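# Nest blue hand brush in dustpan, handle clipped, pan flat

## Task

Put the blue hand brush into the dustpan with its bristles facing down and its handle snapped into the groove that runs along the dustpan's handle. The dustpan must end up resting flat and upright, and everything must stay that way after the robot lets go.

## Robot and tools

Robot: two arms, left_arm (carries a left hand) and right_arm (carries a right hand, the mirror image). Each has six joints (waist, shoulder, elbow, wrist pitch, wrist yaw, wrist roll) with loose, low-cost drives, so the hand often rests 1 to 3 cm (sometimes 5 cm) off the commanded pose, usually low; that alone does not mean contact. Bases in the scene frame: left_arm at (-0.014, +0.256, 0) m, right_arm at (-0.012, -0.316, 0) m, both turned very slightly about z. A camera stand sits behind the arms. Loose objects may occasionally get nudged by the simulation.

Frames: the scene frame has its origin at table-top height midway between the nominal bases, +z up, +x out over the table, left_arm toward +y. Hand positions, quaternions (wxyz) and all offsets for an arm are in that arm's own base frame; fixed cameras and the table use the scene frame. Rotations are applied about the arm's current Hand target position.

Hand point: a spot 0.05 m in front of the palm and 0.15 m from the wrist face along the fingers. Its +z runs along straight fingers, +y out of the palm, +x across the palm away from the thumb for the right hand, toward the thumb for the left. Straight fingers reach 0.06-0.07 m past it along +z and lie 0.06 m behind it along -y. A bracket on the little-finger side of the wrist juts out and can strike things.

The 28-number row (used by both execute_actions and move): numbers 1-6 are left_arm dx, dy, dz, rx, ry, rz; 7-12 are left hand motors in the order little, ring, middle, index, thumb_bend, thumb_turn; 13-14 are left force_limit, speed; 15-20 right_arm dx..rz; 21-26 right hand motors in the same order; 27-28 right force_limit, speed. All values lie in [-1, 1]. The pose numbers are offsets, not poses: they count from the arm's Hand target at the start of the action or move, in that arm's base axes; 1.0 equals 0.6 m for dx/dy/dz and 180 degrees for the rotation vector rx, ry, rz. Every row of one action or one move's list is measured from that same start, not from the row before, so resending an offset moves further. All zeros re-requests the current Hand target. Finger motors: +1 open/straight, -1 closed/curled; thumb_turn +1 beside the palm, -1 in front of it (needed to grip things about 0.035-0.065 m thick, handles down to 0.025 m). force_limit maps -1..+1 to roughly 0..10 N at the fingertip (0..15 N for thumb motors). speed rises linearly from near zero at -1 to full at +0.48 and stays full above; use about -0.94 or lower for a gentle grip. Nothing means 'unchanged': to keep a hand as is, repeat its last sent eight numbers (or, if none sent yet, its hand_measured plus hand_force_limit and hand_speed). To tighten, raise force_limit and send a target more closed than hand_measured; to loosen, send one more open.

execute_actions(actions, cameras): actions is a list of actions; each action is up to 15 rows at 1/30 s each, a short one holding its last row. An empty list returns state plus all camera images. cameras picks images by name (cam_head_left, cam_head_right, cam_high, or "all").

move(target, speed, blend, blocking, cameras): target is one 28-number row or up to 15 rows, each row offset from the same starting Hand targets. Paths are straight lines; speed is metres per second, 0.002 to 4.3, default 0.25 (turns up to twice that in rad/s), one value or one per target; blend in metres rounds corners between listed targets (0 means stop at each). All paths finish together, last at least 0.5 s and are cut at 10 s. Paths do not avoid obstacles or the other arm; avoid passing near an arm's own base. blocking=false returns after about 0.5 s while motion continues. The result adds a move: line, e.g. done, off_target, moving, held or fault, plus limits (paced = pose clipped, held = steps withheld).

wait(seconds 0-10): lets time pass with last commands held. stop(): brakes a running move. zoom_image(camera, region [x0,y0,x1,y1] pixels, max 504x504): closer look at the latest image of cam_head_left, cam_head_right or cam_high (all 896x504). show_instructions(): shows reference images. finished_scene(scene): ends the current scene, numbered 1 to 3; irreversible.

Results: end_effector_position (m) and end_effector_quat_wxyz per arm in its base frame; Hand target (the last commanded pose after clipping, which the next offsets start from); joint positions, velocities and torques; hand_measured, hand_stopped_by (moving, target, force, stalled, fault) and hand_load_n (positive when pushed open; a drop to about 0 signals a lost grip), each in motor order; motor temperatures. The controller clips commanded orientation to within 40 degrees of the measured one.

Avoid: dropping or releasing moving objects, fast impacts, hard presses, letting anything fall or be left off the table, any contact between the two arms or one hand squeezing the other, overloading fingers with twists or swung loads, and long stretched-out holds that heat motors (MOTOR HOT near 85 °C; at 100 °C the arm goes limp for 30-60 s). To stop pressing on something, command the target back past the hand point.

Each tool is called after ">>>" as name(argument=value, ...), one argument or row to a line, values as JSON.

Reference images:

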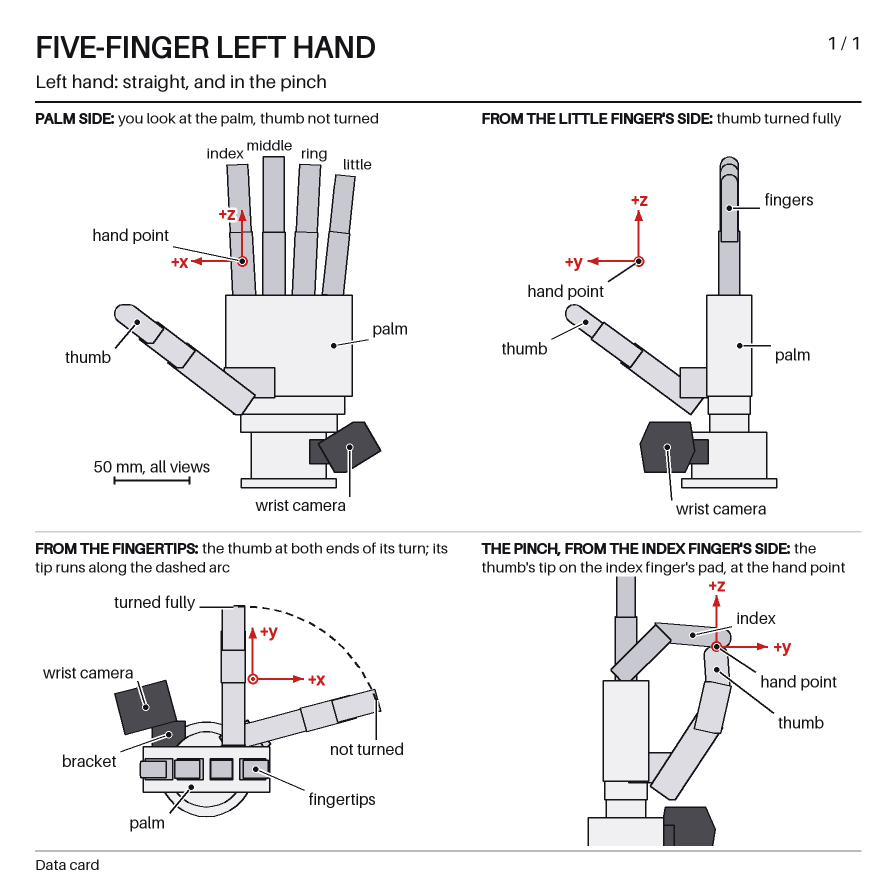

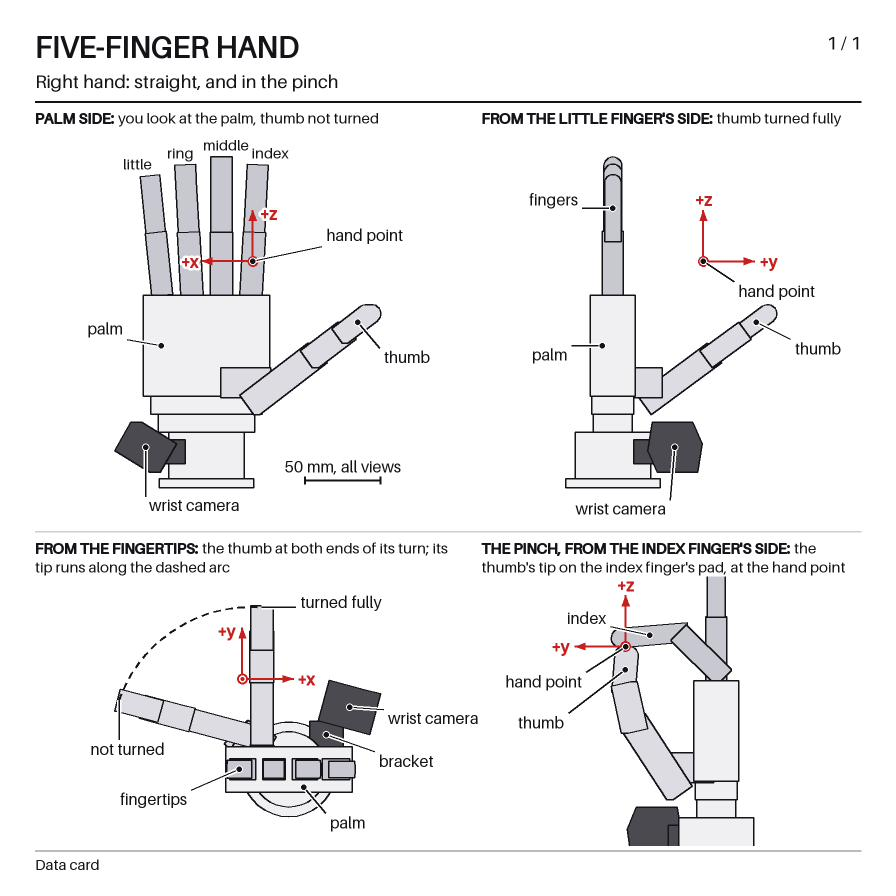

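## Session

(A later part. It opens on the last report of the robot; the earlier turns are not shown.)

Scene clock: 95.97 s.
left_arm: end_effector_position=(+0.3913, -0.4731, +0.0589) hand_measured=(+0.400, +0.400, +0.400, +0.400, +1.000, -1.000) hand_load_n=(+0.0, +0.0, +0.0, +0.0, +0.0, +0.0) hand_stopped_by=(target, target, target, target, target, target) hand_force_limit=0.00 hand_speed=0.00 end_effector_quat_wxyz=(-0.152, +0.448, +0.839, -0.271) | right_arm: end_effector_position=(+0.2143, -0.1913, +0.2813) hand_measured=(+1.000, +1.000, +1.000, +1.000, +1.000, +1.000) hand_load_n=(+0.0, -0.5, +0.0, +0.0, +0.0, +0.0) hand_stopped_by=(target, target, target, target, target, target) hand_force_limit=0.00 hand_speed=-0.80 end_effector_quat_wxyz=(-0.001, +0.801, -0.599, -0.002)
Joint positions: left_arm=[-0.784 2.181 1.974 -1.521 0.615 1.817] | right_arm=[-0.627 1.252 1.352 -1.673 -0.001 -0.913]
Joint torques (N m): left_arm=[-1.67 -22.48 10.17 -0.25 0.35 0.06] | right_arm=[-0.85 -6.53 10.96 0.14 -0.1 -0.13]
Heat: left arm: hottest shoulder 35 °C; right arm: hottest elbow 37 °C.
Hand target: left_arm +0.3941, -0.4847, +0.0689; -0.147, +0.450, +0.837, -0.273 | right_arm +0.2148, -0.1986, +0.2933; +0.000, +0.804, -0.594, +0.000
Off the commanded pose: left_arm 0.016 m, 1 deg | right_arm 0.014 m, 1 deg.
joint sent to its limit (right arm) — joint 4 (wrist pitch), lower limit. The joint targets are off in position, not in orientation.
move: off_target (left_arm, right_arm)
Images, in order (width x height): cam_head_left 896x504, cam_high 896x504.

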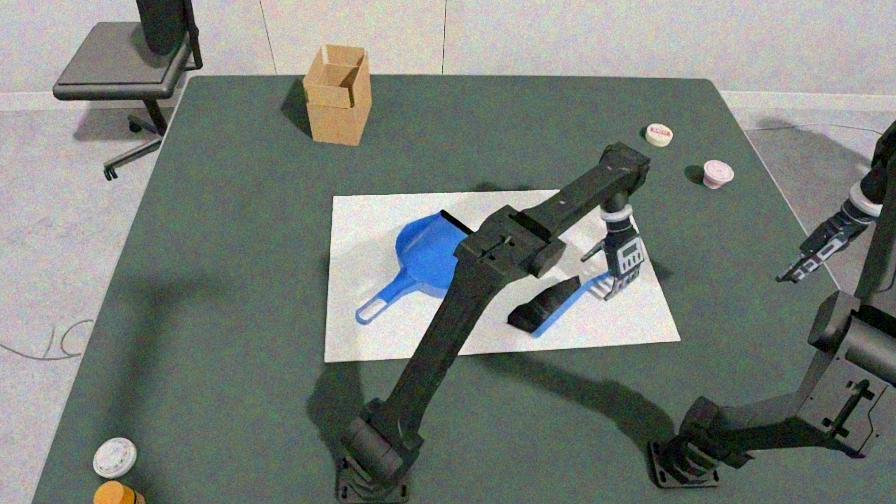

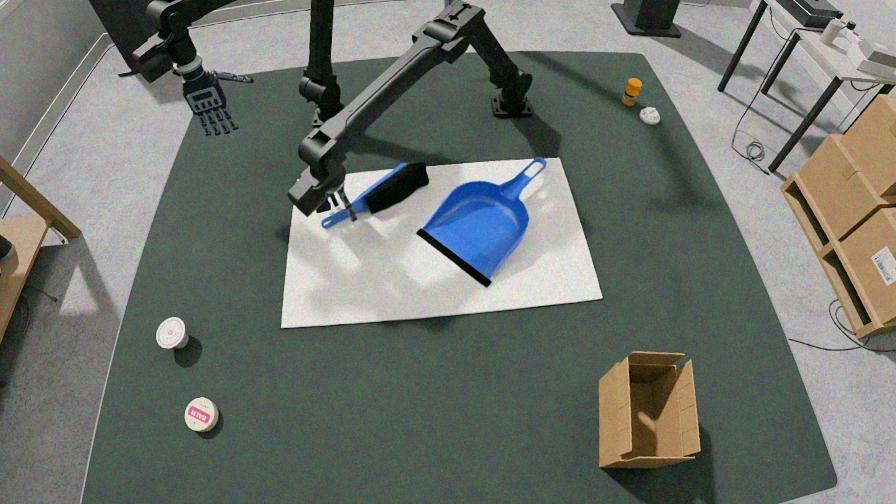

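>>> move(
  target=[
    [-0.025,-0.025,0.0,0,0,0,0.4,0.4,0.4,0.4,1,-1,0,0,0,0,0,0,0,0,1,1,1,1,1,1,0,-0.8],
    [-0.022,-0.018,-0.022,0,0,0,0.4,0.4,0.4,0.4,1,-1,0,0,0,0,0,0,0,0,1,1,1,1,1,1,0,-0.8],
  ],
  speed=0.1,
  cameras=["cam_head_left","cam_high"],
)

>>> zoom_image(
  camera="cam_head_left",
  region=[490, 180, 690, 350],
)

>>> zoom_image(
  camera="cam_high",
  region=[280, 120, 460, 260],
)

Scene clock: 103.93 s.
left_arm: end_effector_position=(+0.3783, -0.4857, +0.0587) hand_measured=(+0.400, +0.400, +0.400, +0.400, +1.000, -1.000) hand_load_n=(+0.0, +0.0, +0.0, +0.0, +0.0, +0.0) hand_stopped_by=(target, target, target, target, target, target) hand_force_limit=0.00 hand_speed=0.00 end_effector_quat_wxyz=(-0.153, +0.451, +0.837, -0.269) | right_arm: end_effector_position=(+0.2143, -0.1913, +0.2813) hand_measured=(+1.000, +1.000, +1.000, +1.000, +1.000, +1.000) hand_load_n=(+0.0, +0.0, +0.0, +0.0, +0.0, +0.0) hand_stopped_by=(target, target, target, target, target, target) hand_force_limit=0.00 hand_speed=-0.80 end_effector_quat_wxyz=(-0.001, +0.801, -0.599, -0.002)
Joint positions: left_arm=[-0.813 2.181 1.974 -1.508 0.615 1.792] | right_arm=[-0.627 1.252 1.352 -1.673 -0.001 -0.913]
Joint torques (N m): left_arm=[-0.44 -22.36 7.58 0.7 0.5 0] | right_arm=[-0.79 -6.48 10.91 0.17 -0.1 -0.14]
Heat: left arm: hottest shoulder 36 °C; right arm: hottest elbow 37 °C.
Hand target: left_arm +0.3809, -0.4955, +0.0557; -0.147, +0.450, +0.837, -0.273 | right_arm +0.2148, -0.1986, +0.2933; +0.000, +0.804, -0.594, +0.000
Off the commanded pose: left_arm 0.011 m, 1 deg | right_arm 0.014 m, 1 deg.
joint sent to its limit (right arm) — joint 4 (wrist pitch), lower limit. The joint targets are off in position, not in orientation.
move: off_target (left_arm, right_arm)
Images, in order (width x height): cam_head_left 896x504, cam_high 896x504.

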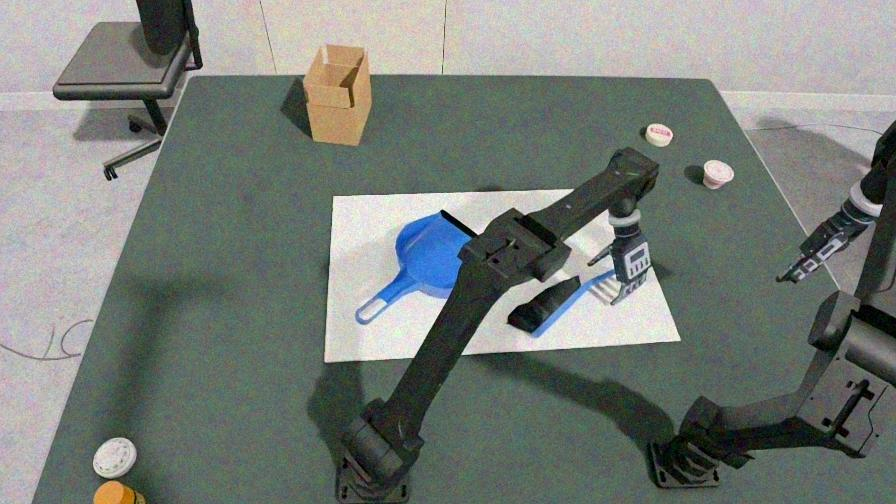

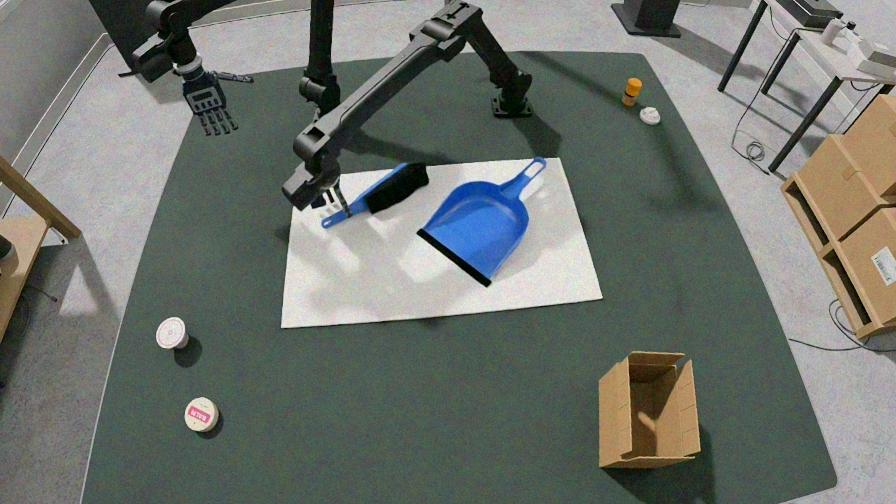

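Scaled by 2.520 from the camera's 896x504 image, which has a finer 1280x720 frame.

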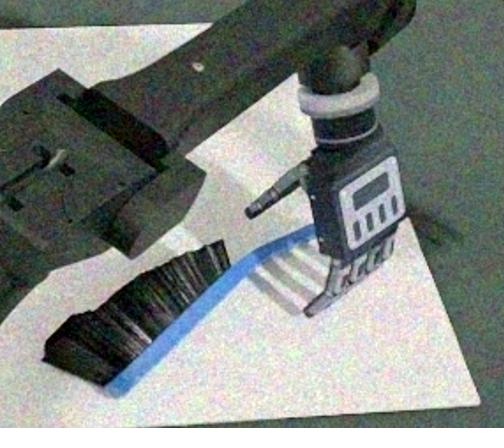

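Scaled by 2.800 from the camera's 896x504 image, which has a finer 1280x720 frame.

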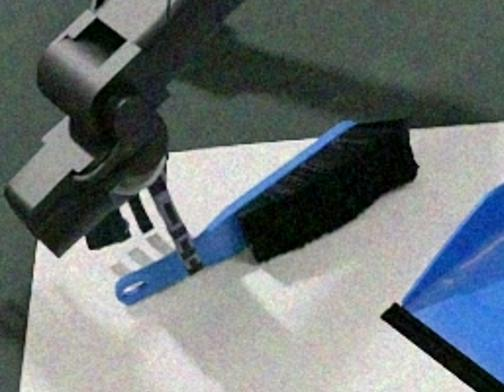

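>>> move(
  target=[0.01,0.008,-0.022,0,0,0,0.4,0.4,0.4,0.4,1,-1,0,0,0,0,0,0,0,0,1,1,1,1,1,1,0,-0.8],
  speed=0.1,
)

Scene clock: 106.90 s.
left_arm: end_effector_position=(+0.3807, -0.4868, +0.0490) hand_measured=(+0.400, +0.400, +0.400, +0.400, +1.000, -1.000) hand_load_n=(+0.0, +0.0, +0.0, +0.0, +0.0, +0.5) hand_stopped_by=(target, target, target, target, target, target) hand_force_limit=0.00 hand_speed=0.00 end_effector_quat_wxyz=(-0.153, +0.451, +0.837, -0.269) | right_arm: end_effector_position=(+0.2143, -0.1913, +0.2813) hand_measured=(+1.000, +1.000, +1.000, +1.000, +1.000, +1.000) hand_load_n=(+0.0, +0.0, +0.0, +0.0, +0.0, +0.0) hand_stopped_by=(target, target, target, target, target, target) hand_force_limit=0.00 hand_speed=-0.80 end_effector_quat_wxyz=(-0.001, +0.801, -0.599, -0.002)
Joint positions: left_arm=[-0.812 2.193 1.97 -1.49 0.615 1.792] | right_arm=[-0.627 1.252 1.352 -1.673 -0.001 -0.913]
Joint torques (N m): left_arm=[0.79 -22.65 7.04 0.75 0.43 0.13] | right_arm=[-0.91 -7 10.95 0.21 -0.12 -0.12]
Heat: left arm: hottest shoulder 36 °C; right arm: hottest elbow 37 °C.
Hand target: left_arm +0.3869, -0.4907, +0.0425; -0.147, +0.450, +0.837, -0.273 | right_arm +0.2148, -0.1986, +0.2933; +0.000, +0.804, -0.594, +0.000
Off the commanded pose: left_arm 0.010 m, 1 deg | right_arm 0.014 m, 1 deg.
joint sent to its limit (right arm) — joint 4 (wrist pitch), lower limit. The joint targets are off in position, not in orientation.
move: off_target (right_arm)

>>> move(
  target=[0,0,0,0,0,0,-0.8,-0.8,-0.8,-0.8,-0.5,-1,-0.5,-0.75,0,0,0,0,0,0,1,1,1,1,1,1,0,-0.8],
  cameras=["cam_head_left","cam_high"],
)

>>> zoom_image(
  camera="cam_head_left",
  region=[490, 180, 690, 350],
)

>>> zoom_image(
  camera="cam_high",
  region=[280, 120, 460, 260],
)

Scene clock: 111.30 s.
left_arm: end_effector_position=(+0.3784, -0.4886, +0.0490) hand_measured=(-0.800, -0.800, -0.358, -0.800, +0.612, -1.000) hand_load_n=(+0.0, +0.0, +0.0, +0.0, +0.0, +0.0) hand_stopped_by=(target, target, force, target, force, target) hand_force_limit=-0.50 hand_speed=-0.75 end_effector_quat_wxyz=(-0.153, +0.453, +0.836, -0.269) | right_arm: end_effector_position=(+0.2143, -0.1913, +0.2813) hand_measured=(+1.000, +1.000, +1.000, +1.000, +1.000, +1.000) hand_load_n=(-0.5, +0.0, +0.0, +0.0, +0.0, +0.0) hand_stopped_by=(target, target, target, target, target, target) hand_force_limit=0.00 hand_speed=-0.80 end_effector_quat_wxyz=(-0.001, +0.801, -0.599, -0.002)
Joint positions: left_arm=[-0.816 2.193 1.97 -1.49 0.615 1.792] | right_arm=[-0.627 1.252 1.352 -1.673 -0.001 -0.913]
Joint torques (N m): left_arm=[0.67 -22.42 6.94 0.7 0.41 0.12] | right_arm=[-0.79 -6.53 11.03 0.2 -0.11 -0.11]
Heat: left arm: hottest elbow 36 °C; right arm: hottest elbow 38 °C.
Hand target: left_arm +0.3869, -0.4907, +0.0425; -0.147, +0.450, +0.837, -0.273 | right_arm +0.2148, -0.1986, +0.2933; +0.000, +0.804, -0.594, +0.000
Off the commanded pose: left_arm 0.011 m, 1 deg | right_arm 0.014 m, 1 deg.
joint sent to its limit (right arm) — joint 4 (wrist pitch), lower limit. The joint targets are off in position, not in orientation.
move: off_target (left_arm, right_arm)
Images, in order (width x height): cam_head_left 896x504, cam_high 896x504.

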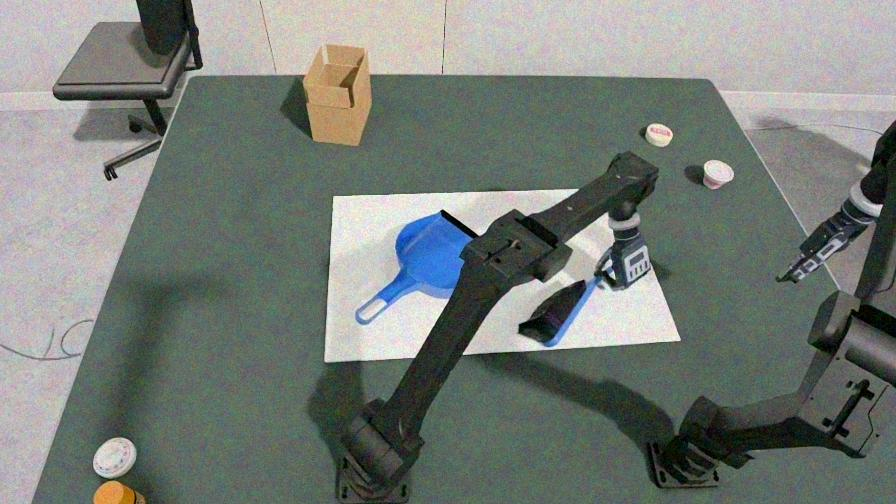

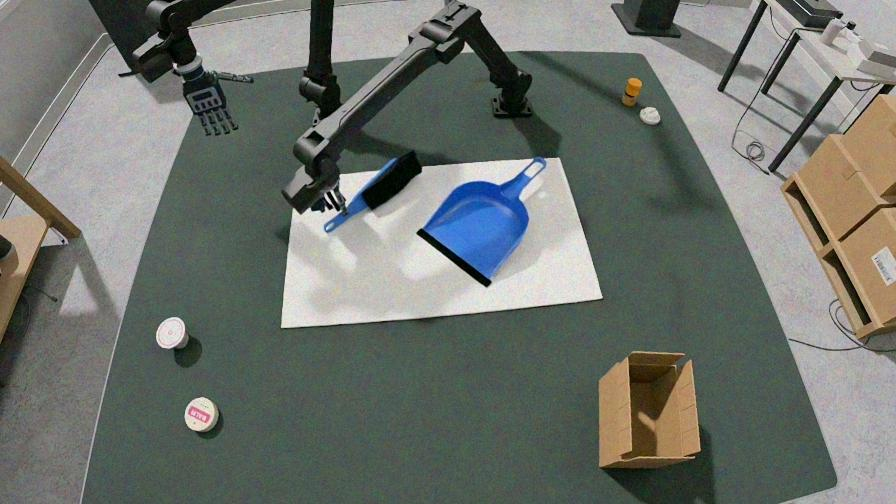

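Scaled by 2.520 from the camera's 896x504 image, which has a finer 1280x720 frame.

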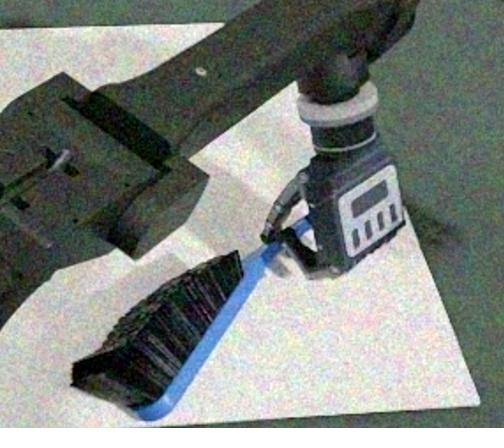

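Scaled by 2.800 from the camera's 896x504 image, which has a finer 1280x720 frame.

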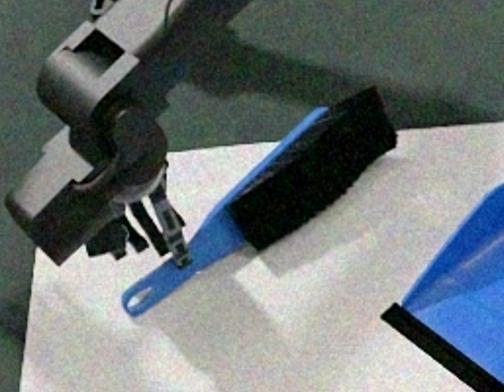

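>>> move(
  target=[0,0,0,0,0,0,-0.85,-0.85,-0.7,-0.85,0.2,-1,-0.1,-0.8,0,0,0,0,0,0,1,1,1,1,1,1,0,-0.8],
)

>>> move(
  target=[0,0,0.12,0,0,0,-0.85,-0.85,-0.7,-0.85,0.2,-1,-0.1,-0.8,0,0,0,0,0,0,1,1,1,1,1,1,0,-0.8],
  speed=0.1,
  cameras=["cam_head_left","cam_high"],
)

>>> zoom_image(
  camera="cam_head_left",
  region=[490, 180, 690, 350],
)

>>> zoom_image(
  camera="cam_high",
  region=[280, 120, 460, 260],
)

Scene clock: 117.20 s.
left_arm: end_effector_position=(+0.3821, -0.4857, +0.0490) hand_measured=(-0.850, -0.850, -0.630, -0.850, +0.474, -1.000) hand_load_n=(+0.0, +0.0, +7.0, +0.0, +6.0, +0.5) hand_stopped_by=(target, target, force, target, force, target) hand_force_limit=-0.10 hand_speed=-0.80 end_effector_quat_wxyz=(-0.152, +0.450, +0.838, -0.269) | right_arm: end_effector_position=(+0.2143, -0.1913, +0.2813) hand_measured=(+1.000, +1.000, +1.000, +1.000, +1.000, +1.000) hand_load_n=(+0.0, +0.0, +0.0, +0.0, +0.0, +0.0) hand_stopped_by=(target, target, target, target, target, target) hand_force_limit=0.00 hand_speed=-0.80 end_effector_quat_wxyz=(-0.001, +0.801, -0.599, -0.002)
Joint positions: left_arm=[-0.809 2.193 1.97 -1.49 0.615 1.792] | right_arm=[-0.627 1.252 1.352 -1.673 -0.001 -0.913]
Joint torques (N m): left_arm=[0.79 -22.42 6.93 0.7 0.41 0.13] | right_arm=[-0.44 -6.95 11 0.18 -0.1 -0.13]
Heat: left arm: hottest elbow 36 °C; right arm: hottest elbow 38 °C.
Hand target: left_arm +0.3869, -0.4907, +0.0425; -0.147, +0.450, +0.837, -0.273 | right_arm +0.2148, -0.1986, +0.2933; +0.000, +0.804, -0.594, +0.000
Off the commanded pose: left_arm 0.009 m, 1 deg | right_arm 0.014 m, 1 deg.
joint sent to its limit (right arm) — joint 4 (wrist pitch), lower limit. The joint targets are off in position, not in orientation.
move: off_target (right_arm)

Scene clock: 118.90 s.
left_arm: end_effector_position=(+0.3787, -0.4820, +0.0850) hand_measured=(-0.850, -0.850, -0.630, -0.850, +0.474, -1.000) hand_load_n=(+0.0, +0.5, +7.0, +0.0, +6.0, +0.5) hand_stopped_by=(target, target, force, target, force, target) hand_force_limit=-0.10 hand_speed=-0.80 end_effector_quat_wxyz=(-0.169, +0.444, +0.840, -0.264) | right_arm: end_effector_position=(+0.2143, -0.1913, +0.2813) hand_measured=(+1.000, +1.000, +1.000, +1.000, +1.000, +1.000) hand_load_n=(+0.0, +0.0, +0.0, +0.0, +0.0, +0.0) hand_stopped_by=(target, target, target, target, target, target) hand_force_limit=0.00 hand_speed=-0.80 end_effector_quat_wxyz=(-0.001, +0.801, -0.599, -0.002)
Joint positions: left_arm=[-0.809 2.19 2.054 -1.616 0.615 1.792] | right_arm=[-0.627 1.252 1.352 -1.673 -0.001 -0.913]
Joint torques (N m): left_arm=[0.79 -25.7 10.28 -0.38 0.4 0.12] | right_arm=[-0.73 -6.77 10.97 0.12 -0.09 -0.11]
Heat: left arm: hottest elbow 36 °C; right arm: hottest elbow 38 °C.
Hand target: left_arm +0.3869, -0.4907, +0.1145; -0.147, +0.450, +0.837, -0.273 | right_arm +0.2148, -0.1986, +0.2933; +0.000, +0.804, -0.594, +0.000
Off the commanded pose: left_arm 0.032 m, 3 deg | right_arm 0.014 m, 1 deg.
joint sent to its limit (right arm) — joint 4 (wrist pitch), lower limit. The joint targets are off in position, not in orientation.
move: off_target (left_arm, right_arm)
Images, in order (width x height): cam_head_left 896x504, cam_high 896x504.

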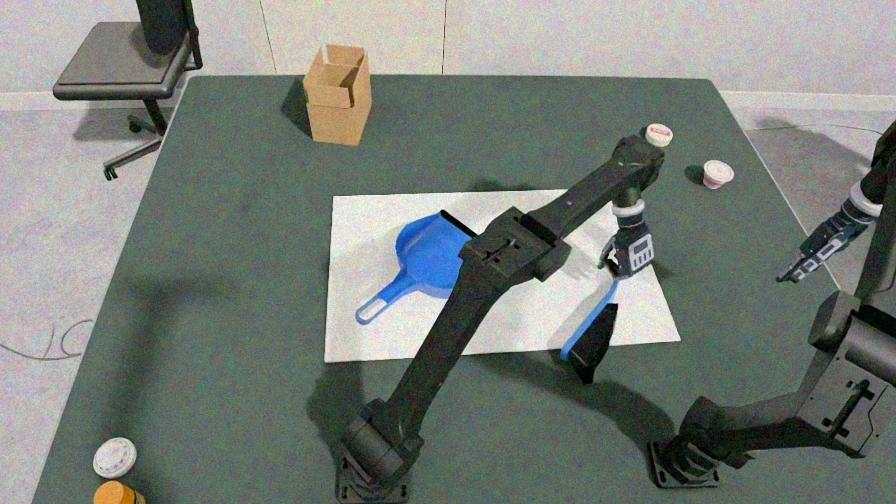

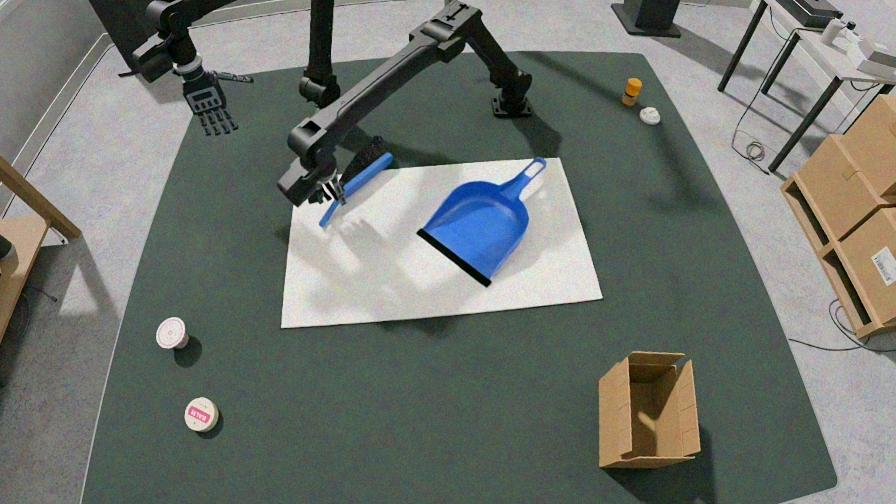

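Scaled by 2.520 from the camera's 896x504 image, which has a finer 1280x720 frame.

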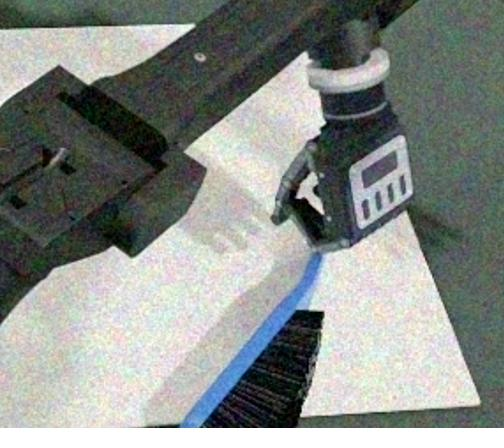

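Scaled by 2.800 from the camera's 896x504 image, which has a finer 1280x720 frame.

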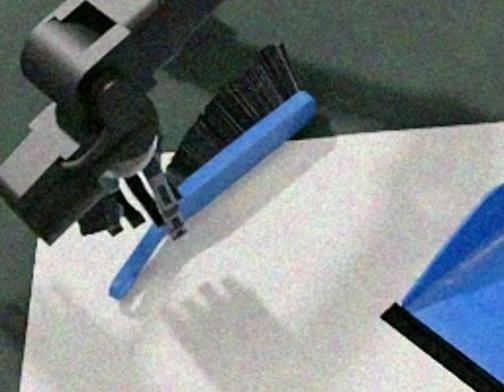

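>>> execute_actions(
  actions=[],
)

>>> zoom_image(
  camera="cam_head_right",
  region=[540, 200, 700, 400],
)

>>> zoom_image(
  camera="cam_high",
  region=[300, 120, 420, 240],
)

Scene clock: 126.63 s.
left_arm: end_effector_position=(+0.3787, -0.4820, +0.0850) hand_measured=(-0.850, -0.850, -0.630, -0.850, +0.474, -1.000) hand_load_n=(+0.0, +0.0, +7.5, +0.0, +6.5, +0.5) hand_stopped_by=(target, target, force, target, force, target) hand_force_limit=-0.10 hand_speed=-0.80 end_effector_quat_wxyz=(-0.169, +0.444, +0.840, -0.264) | right_arm: end_effector_position=(+0.2143, -0.1913, +0.2813) hand_measured=(+1.000, +1.000, +1.000, +1.000, +1.000, +1.000) hand_load_n=(+0.0, +0.0, +0.0, +0.0, -0.5, +0.0) hand_stopped_by=(target, target, target, target, target, target) hand_force_limit=0.00 hand_speed=-0.80 end_effector_quat_wxyz=(-0.001, +0.801, -0.599, -0.002)
Joint positions: left_arm=[-0.809 2.19 2.054 -1.616 0.615 1.792] | right_arm=[-0.627 1.252 1.352 -1.673 -0.001 -0.913]
Joint velocities: within noise
Joint torques (N m): left_arm=[0.79 -25.58 10.3 -0.34 0.41 0.11] | right_arm=[-0.97 -6.83 10.93 0.09 -0.09 -0.12]
Motor temperatures (°C): left_arm=[25 36 36 25 25 28] | right_arm=[29 30 38 27 25 24]
Heat: left arm: hottest shoulder 36 °C; right arm: hottest elbow 38 °C.
Hand target: left_arm +0.3869, -0.4907, +0.1145; -0.147, +0.450, +0.837, -0.273 | right_arm +0.2148, -0.1986, +0.2933; +0.000, +0.804, -0.594, +0.000
Off the commanded pose: left_arm 0.032 m, 3 deg | right_arm 0.014 m, 1 deg.

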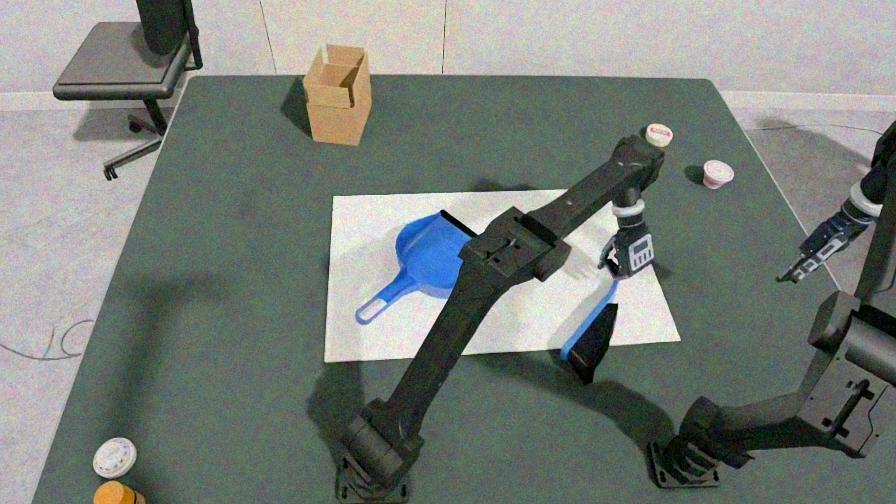

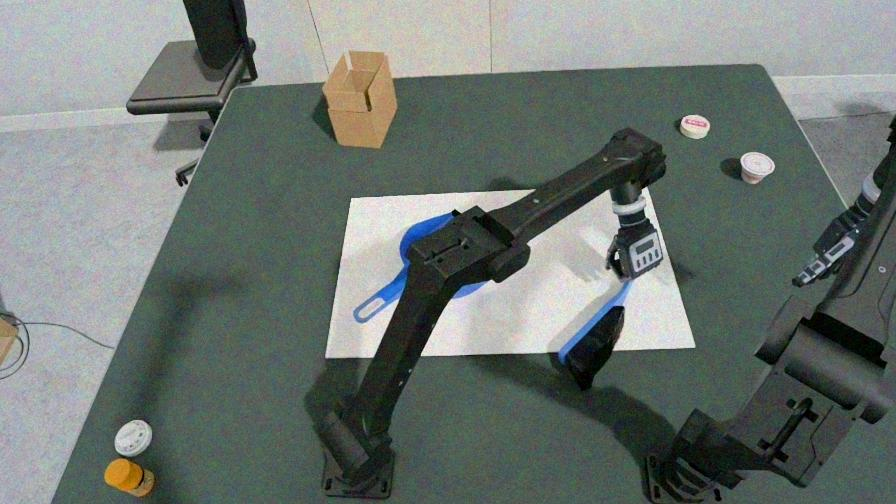

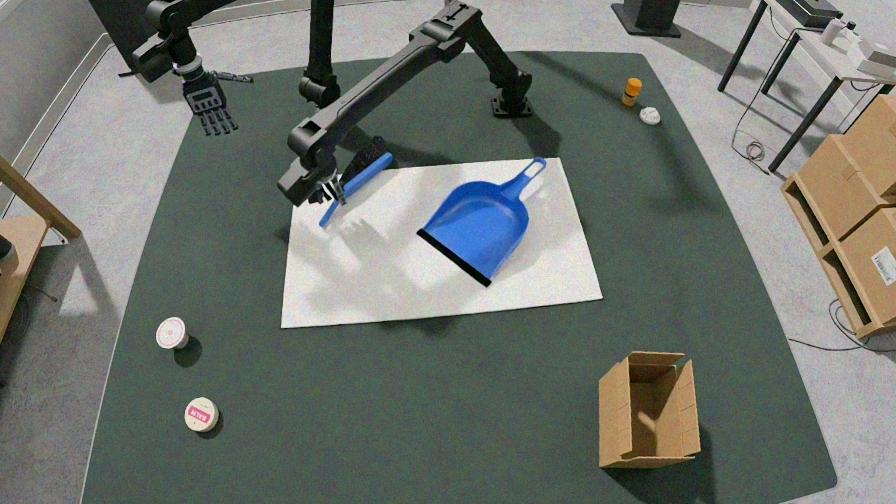

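Scaled by 2.520 from the camera's 896x504 image, which has a finer 1280x720 frame.

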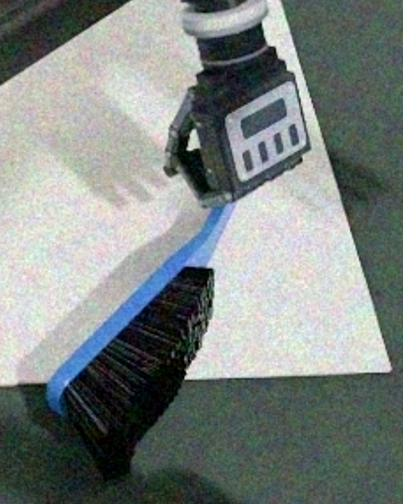

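Scaled by 4.200 from the camera's 896x504 image, which has a finer 1280x720 frame.

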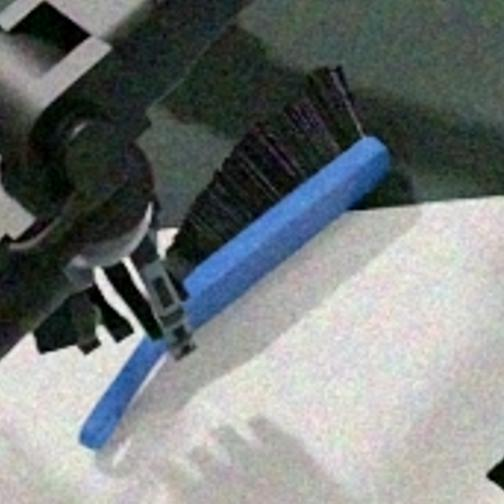

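>>> move(
  target=[0,0,-0.022,0,0,0,-0.85,-0.85,-0.7,-0.85,0.2,-1,-0.1,-0.8,0,0,0,0,0,0,1,1,1,1,1,1,0,-0.8],
  speed=0.06,
)

>>> move(
  target=[0,0,0,0,0,0,-0.85,-0.85,-0.4,-0.85,1,-1,-0.1,-0.8,0,0,0,0,0,0,1,1,1,1,1,1,0,-0.8],
  speed=0.06,
  cameras=["cam_head_right","cam_high","cam_head_left"],
)

>>> zoom_image(
  camera="cam_head_right",
  region=[540, 200, 700, 400],
)

>>> zoom_image(
  camera="cam_high",
  region=[300, 120, 420, 240],
)

Scene clock: 136.13 s.
left_arm: end_effector_position=(+0.3795, -0.4829, +0.0847) hand_measured=(-0.850, -0.850, -0.630, -0.850, +0.474, -1.000) hand_load_n=(+0.0, +0.5, +7.5, +0.0, +6.5, +0.5) hand_stopped_by=(target, target, force, target, force, target) hand_force_limit=-0.10 hand_speed=-0.80 end_effector_quat_wxyz=(-0.167, +0.445, +0.839, -0.264) | right_arm: end_effector_position=(+0.2143, -0.1913, +0.2813) hand_measured=(+1.000, +1.000, +1.000, +1.000, +1.000, +1.000) hand_load_n=(+0.0, +0.0, +0.0, +0.0, +0.0, +0.0) hand_stopped_by=(target, target, target, target, target, target) hand_force_limit=0.00 hand_speed=-0.80 end_effector_quat_wxyz=(-0.001, +0.801, -0.599, -0.002)
Joint positions: left_arm=[-0.809 2.19 2.054 -1.611 0.615 1.792] | right_arm=[-0.627 1.252 1.352 -1.673 -0.001 -0.913]
Joint torques (N m): left_arm=[0.73 -25.17 8.44 0.61 0.4 0.13] | right_arm=[-0.79 -6.77 11 0.12 -0.1 -0.14]
Heat: left arm: hottest shoulder 38 °C; right arm: hottest elbow 38 °C.
Hand target: left_arm +0.3869, -0.4907, +0.1013; -0.147, +0.450, +0.837, -0.273 | right_arm +0.2148, -0.1986, +0.2933; +0.000, +0.804, -0.594, +0.000
Off the commanded pose: left_arm 0.020 m, 3 deg | right_arm 0.014 m, 1 deg.
joint sent to its limit (right arm) — joint 4 (wrist pitch), lower limit. The joint targets are off in position, not in orientation.
move: off_target (left_arm, right_arm)

Scene clock: 138.53 s.
left_arm: end_effector_position=(+0.3798, -0.4832, +0.0846) hand_measured=(-0.850, -0.850, -0.400, -0.850, +1.000, -1.000) hand_load_n=(+0.0, +0.5, +0.0, +0.0, -0.5, +0.0) hand_stopped_by=(target, target, target, target, target, target) hand_force_limit=-0.10 hand_speed=-0.80 end_effector_quat_wxyz=(-0.167, +0.445, +0.839, -0.264) | right_arm: end_effector_position=(+0.2143, -0.1913, +0.2813) hand_measured=(+1.000, +1.000, +1.000, +1.000, +1.000, +1.000) hand_load_n=(+0.0, +0.0, +0.0, +0.0, +0.0, +0.0) hand_stopped_by=(target, target, target, target, target, target) hand_force_limit=0.00 hand_speed=-0.80 end_effector_quat_wxyz=(-0.001, +0.801, -0.599, -0.002)
Joint positions: left_arm=[-0.809 2.19 2.054 -1.61 0.615 1.792] | right_arm=[-0.627 1.252 1.352 -1.673 -0.001 -0.913]
Joint torques (N m): left_arm=[0.79 -25.17 8.43 0.66 0.4 0.13] | right_arm=[-0.67 -6.77 11.04 0.17 -0.11 -0.13]
Heat: left arm: hottest shoulder 38 °C; right arm: hottest elbow 38 °C.
Hand target: left_arm +0.3869, -0.4907, +0.1013; -0.147, +0.450, +0.837, -0.273 | right_arm +0.2148, -0.1986, +0.2933; +0.000, +0.804, -0.594, +0.000
Off the commanded pose: left_arm 0.020 m, 3 deg | right_arm 0.014 m, 1 deg.
joint sent to its limit (right arm) — joint 4 (wrist pitch), lower limit. The joint targets are off in position, not in orientation.
move: off_target (left_arm, right_arm)

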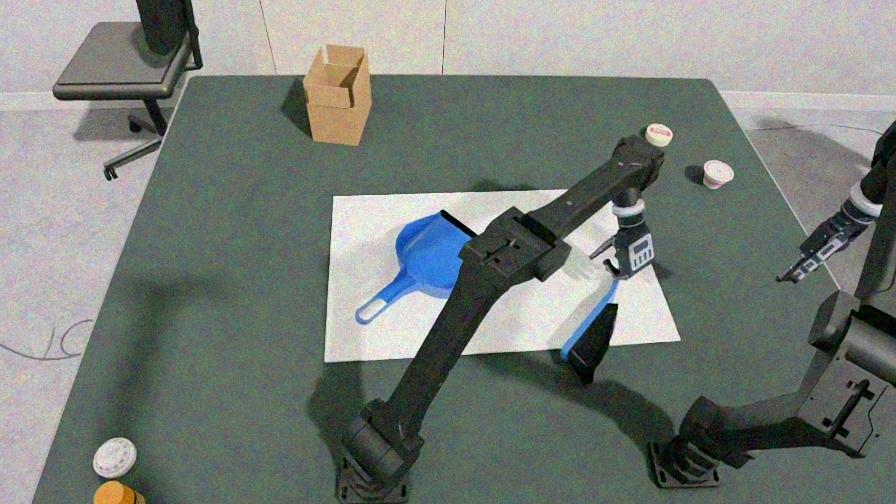

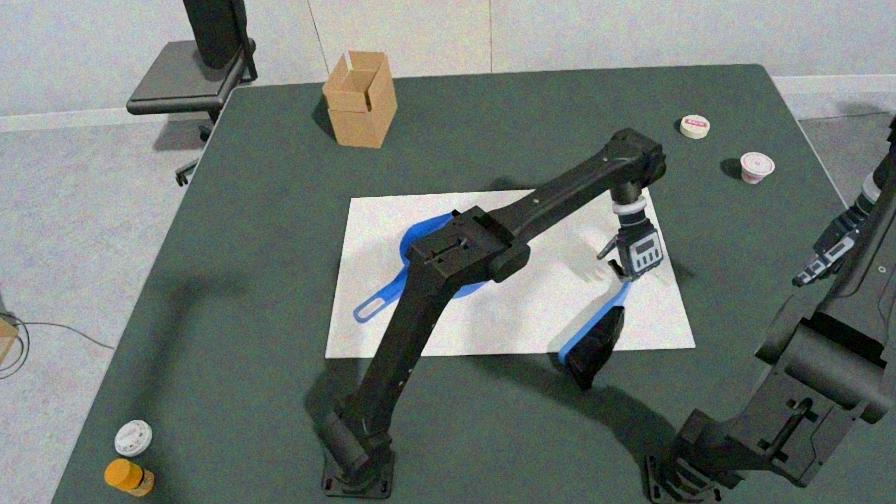

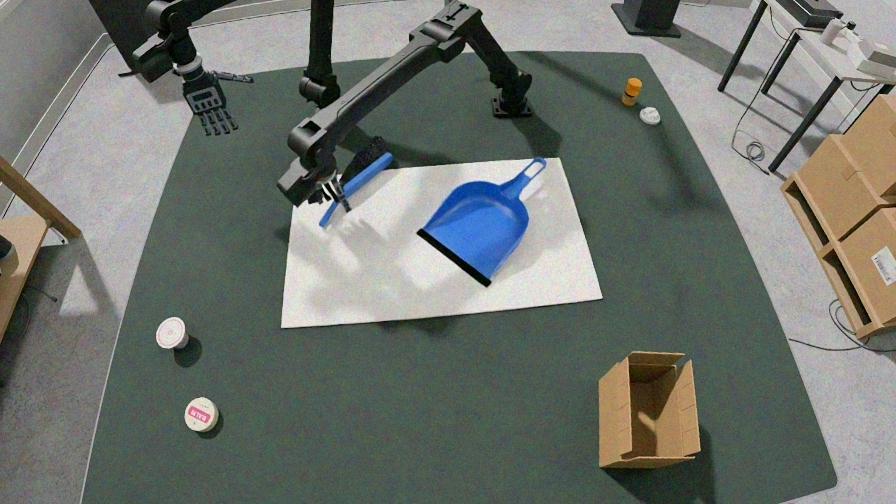

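Scaled by 2.520 from the camera's 896x504 image, which has a finer 1280x720 frame.

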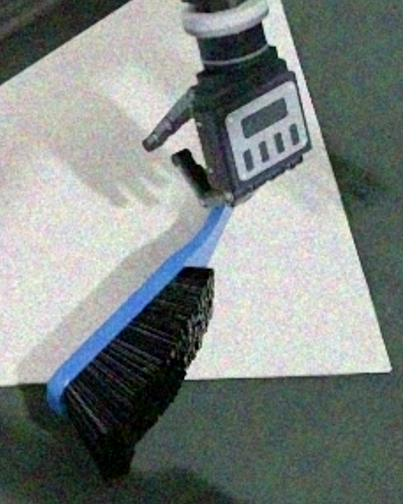

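Scaled by 4.200 from the camera's 896x504 image, which has a finer 1280x720 frame.

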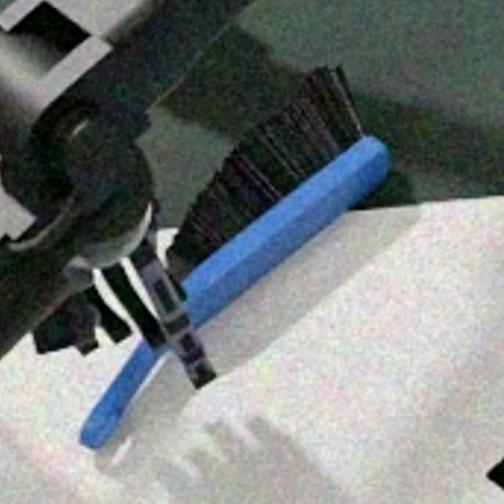

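>>> move(
  target=[
    [0,0,0.25,0,0,0,-0.85,-0.85,-0.4,-0.85,1,-1,-0.1,-0.8,0,0,0,0,0,0,1,1,1,1,1,1,0,-0.8],
    [0.0,0.7,0.4,0,0,0.25,0.4,0.4,0.4,0.4,1,-1,-0.1,-0.2,0,0,0,0,0,0,1,1,1,1,1,1,0,-0.8],
  ],
  speed=[0.2,0.4],
  cameras=["all"],
)

>>> zoom_image(
  camera="cam_head_left",
  region=[540, 240, 660, 390],
)

>>> zoom_image(
  camera="cam_high",
  region=[300, 120, 420, 240],
)

Scene clock: 147.50 s.
left_arm: end_effector_position=(+0.3875, -0.0733, +0.3353) hand_measured=(+0.400, +0.400, +0.400, +0.400, +1.000, -1.000) hand_load_n=(+0.0, +0.0, +0.0, -0.5, +0.0, +0.0) hand_stopped_by=(target, target, target, target, target, target) hand_force_limit=-0.10 hand_speed=-0.20 end_effector_quat_wxyz=(+0.060, +0.062, +0.951, -0.297) | right_arm: end_effector_position=(+0.2143, -0.1913, +0.2813) hand_measured=(+1.000, +1.000, +1.000, +1.000, +1.000, +1.000) hand_load_n=(+0.0, +0.0, +0.0, +0.0, +0.0, +0.0) hand_stopped_by=(target, target, target, target, target, target) hand_force_limit=0.00 hand_speed=-0.80 end_effector_quat_wxyz=(-0.001, +0.801, -0.599, -0.002)
Joint positions: left_arm=[-0.034 1.374 1.612 -1.693 0.605 1.63] | right_arm=[-0.627 1.252 1.352 -1.673 -0.001 -0.913]
Joint torques (N m): left_arm=[0.97 -11.34 7.41 0.25 0.22 0.13] | right_arm=[-0.85 -6.65 11.08 0.13 -0.09 -0.15]
Heat: left arm: hottest shoulder 38 °C; right arm: hottest elbow 39 °C.
Hand target: left_arm +0.3869, -0.0707, +0.3413; -0.031, +0.096, +0.946, -0.308 | right_arm +0.2148, -0.1986, +0.2933; +0.000, +0.804, -0.594, +0.000
Off the commanded pose: left_arm 0.007 m, 11 deg | right_arm 0.014 m, 1 deg.
joint sent to its limit (left arm) — joint 4 (wrist pitch), lower limit. The joint targets are off in position and orientation.
joint sent to its limit (right arm) — joint 4 (wrist pitch), lower limit. The joint targets are off in position, not in orientation.
move: off_target (left_arm, right_arm); target 2's new numbers were sent with left_arm's hand 0.008 m and 11 deg from that target

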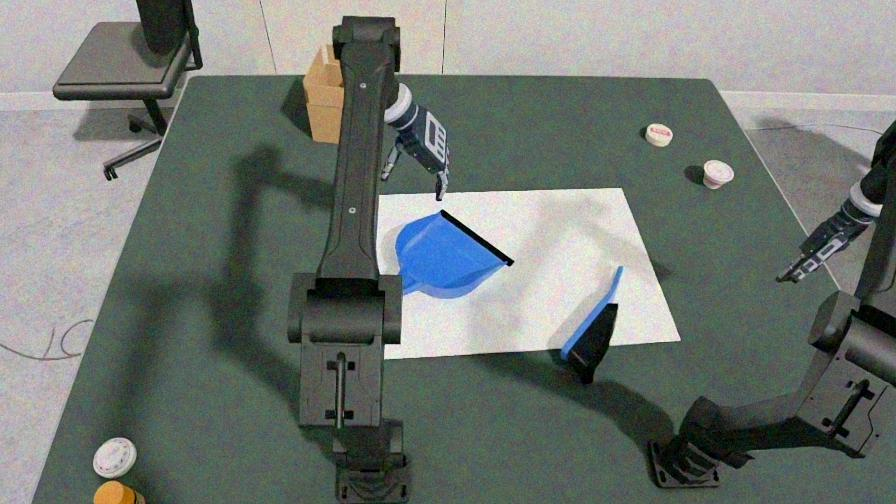

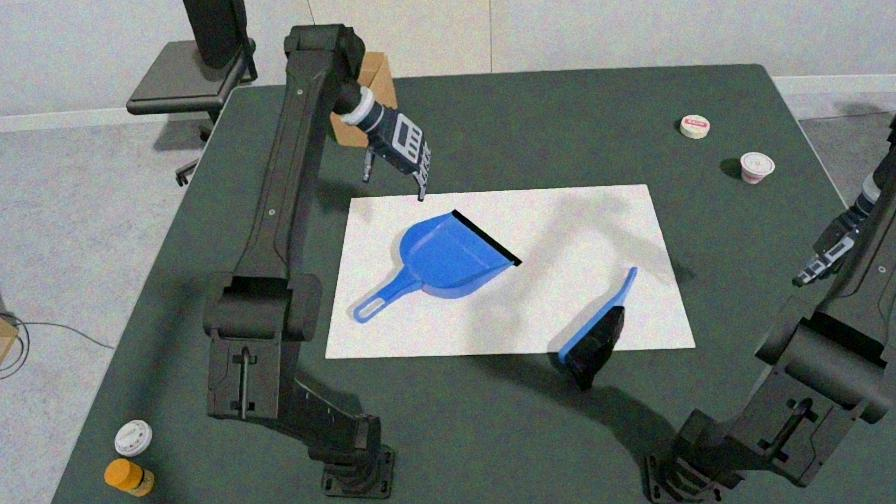

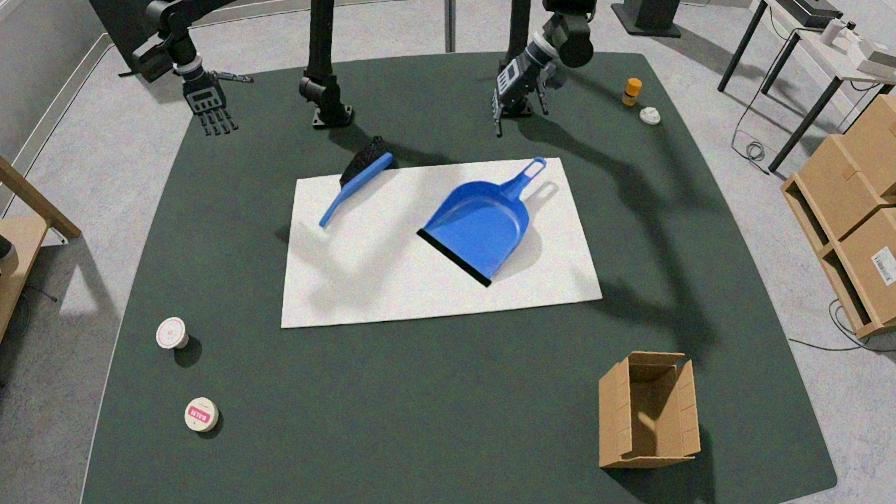

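Scaled by 3.360 from the camera's 896x504 image, which has a finer 1280x720 frame.

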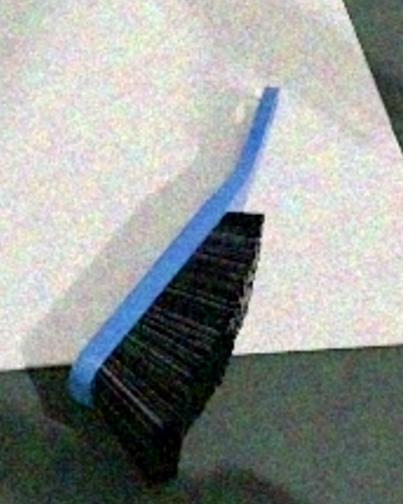

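Scaled by 4.200 from the camera's 896x504 image, which has a finer 1280x720 frame.

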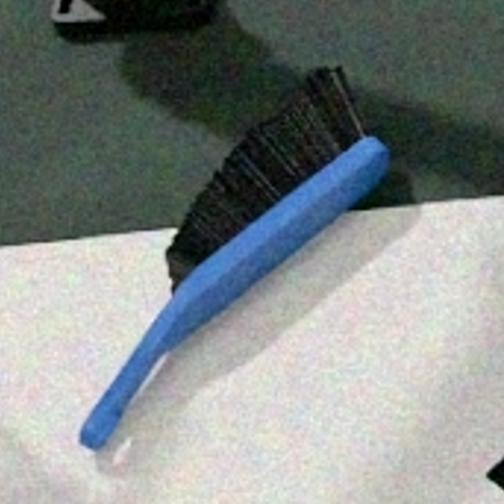

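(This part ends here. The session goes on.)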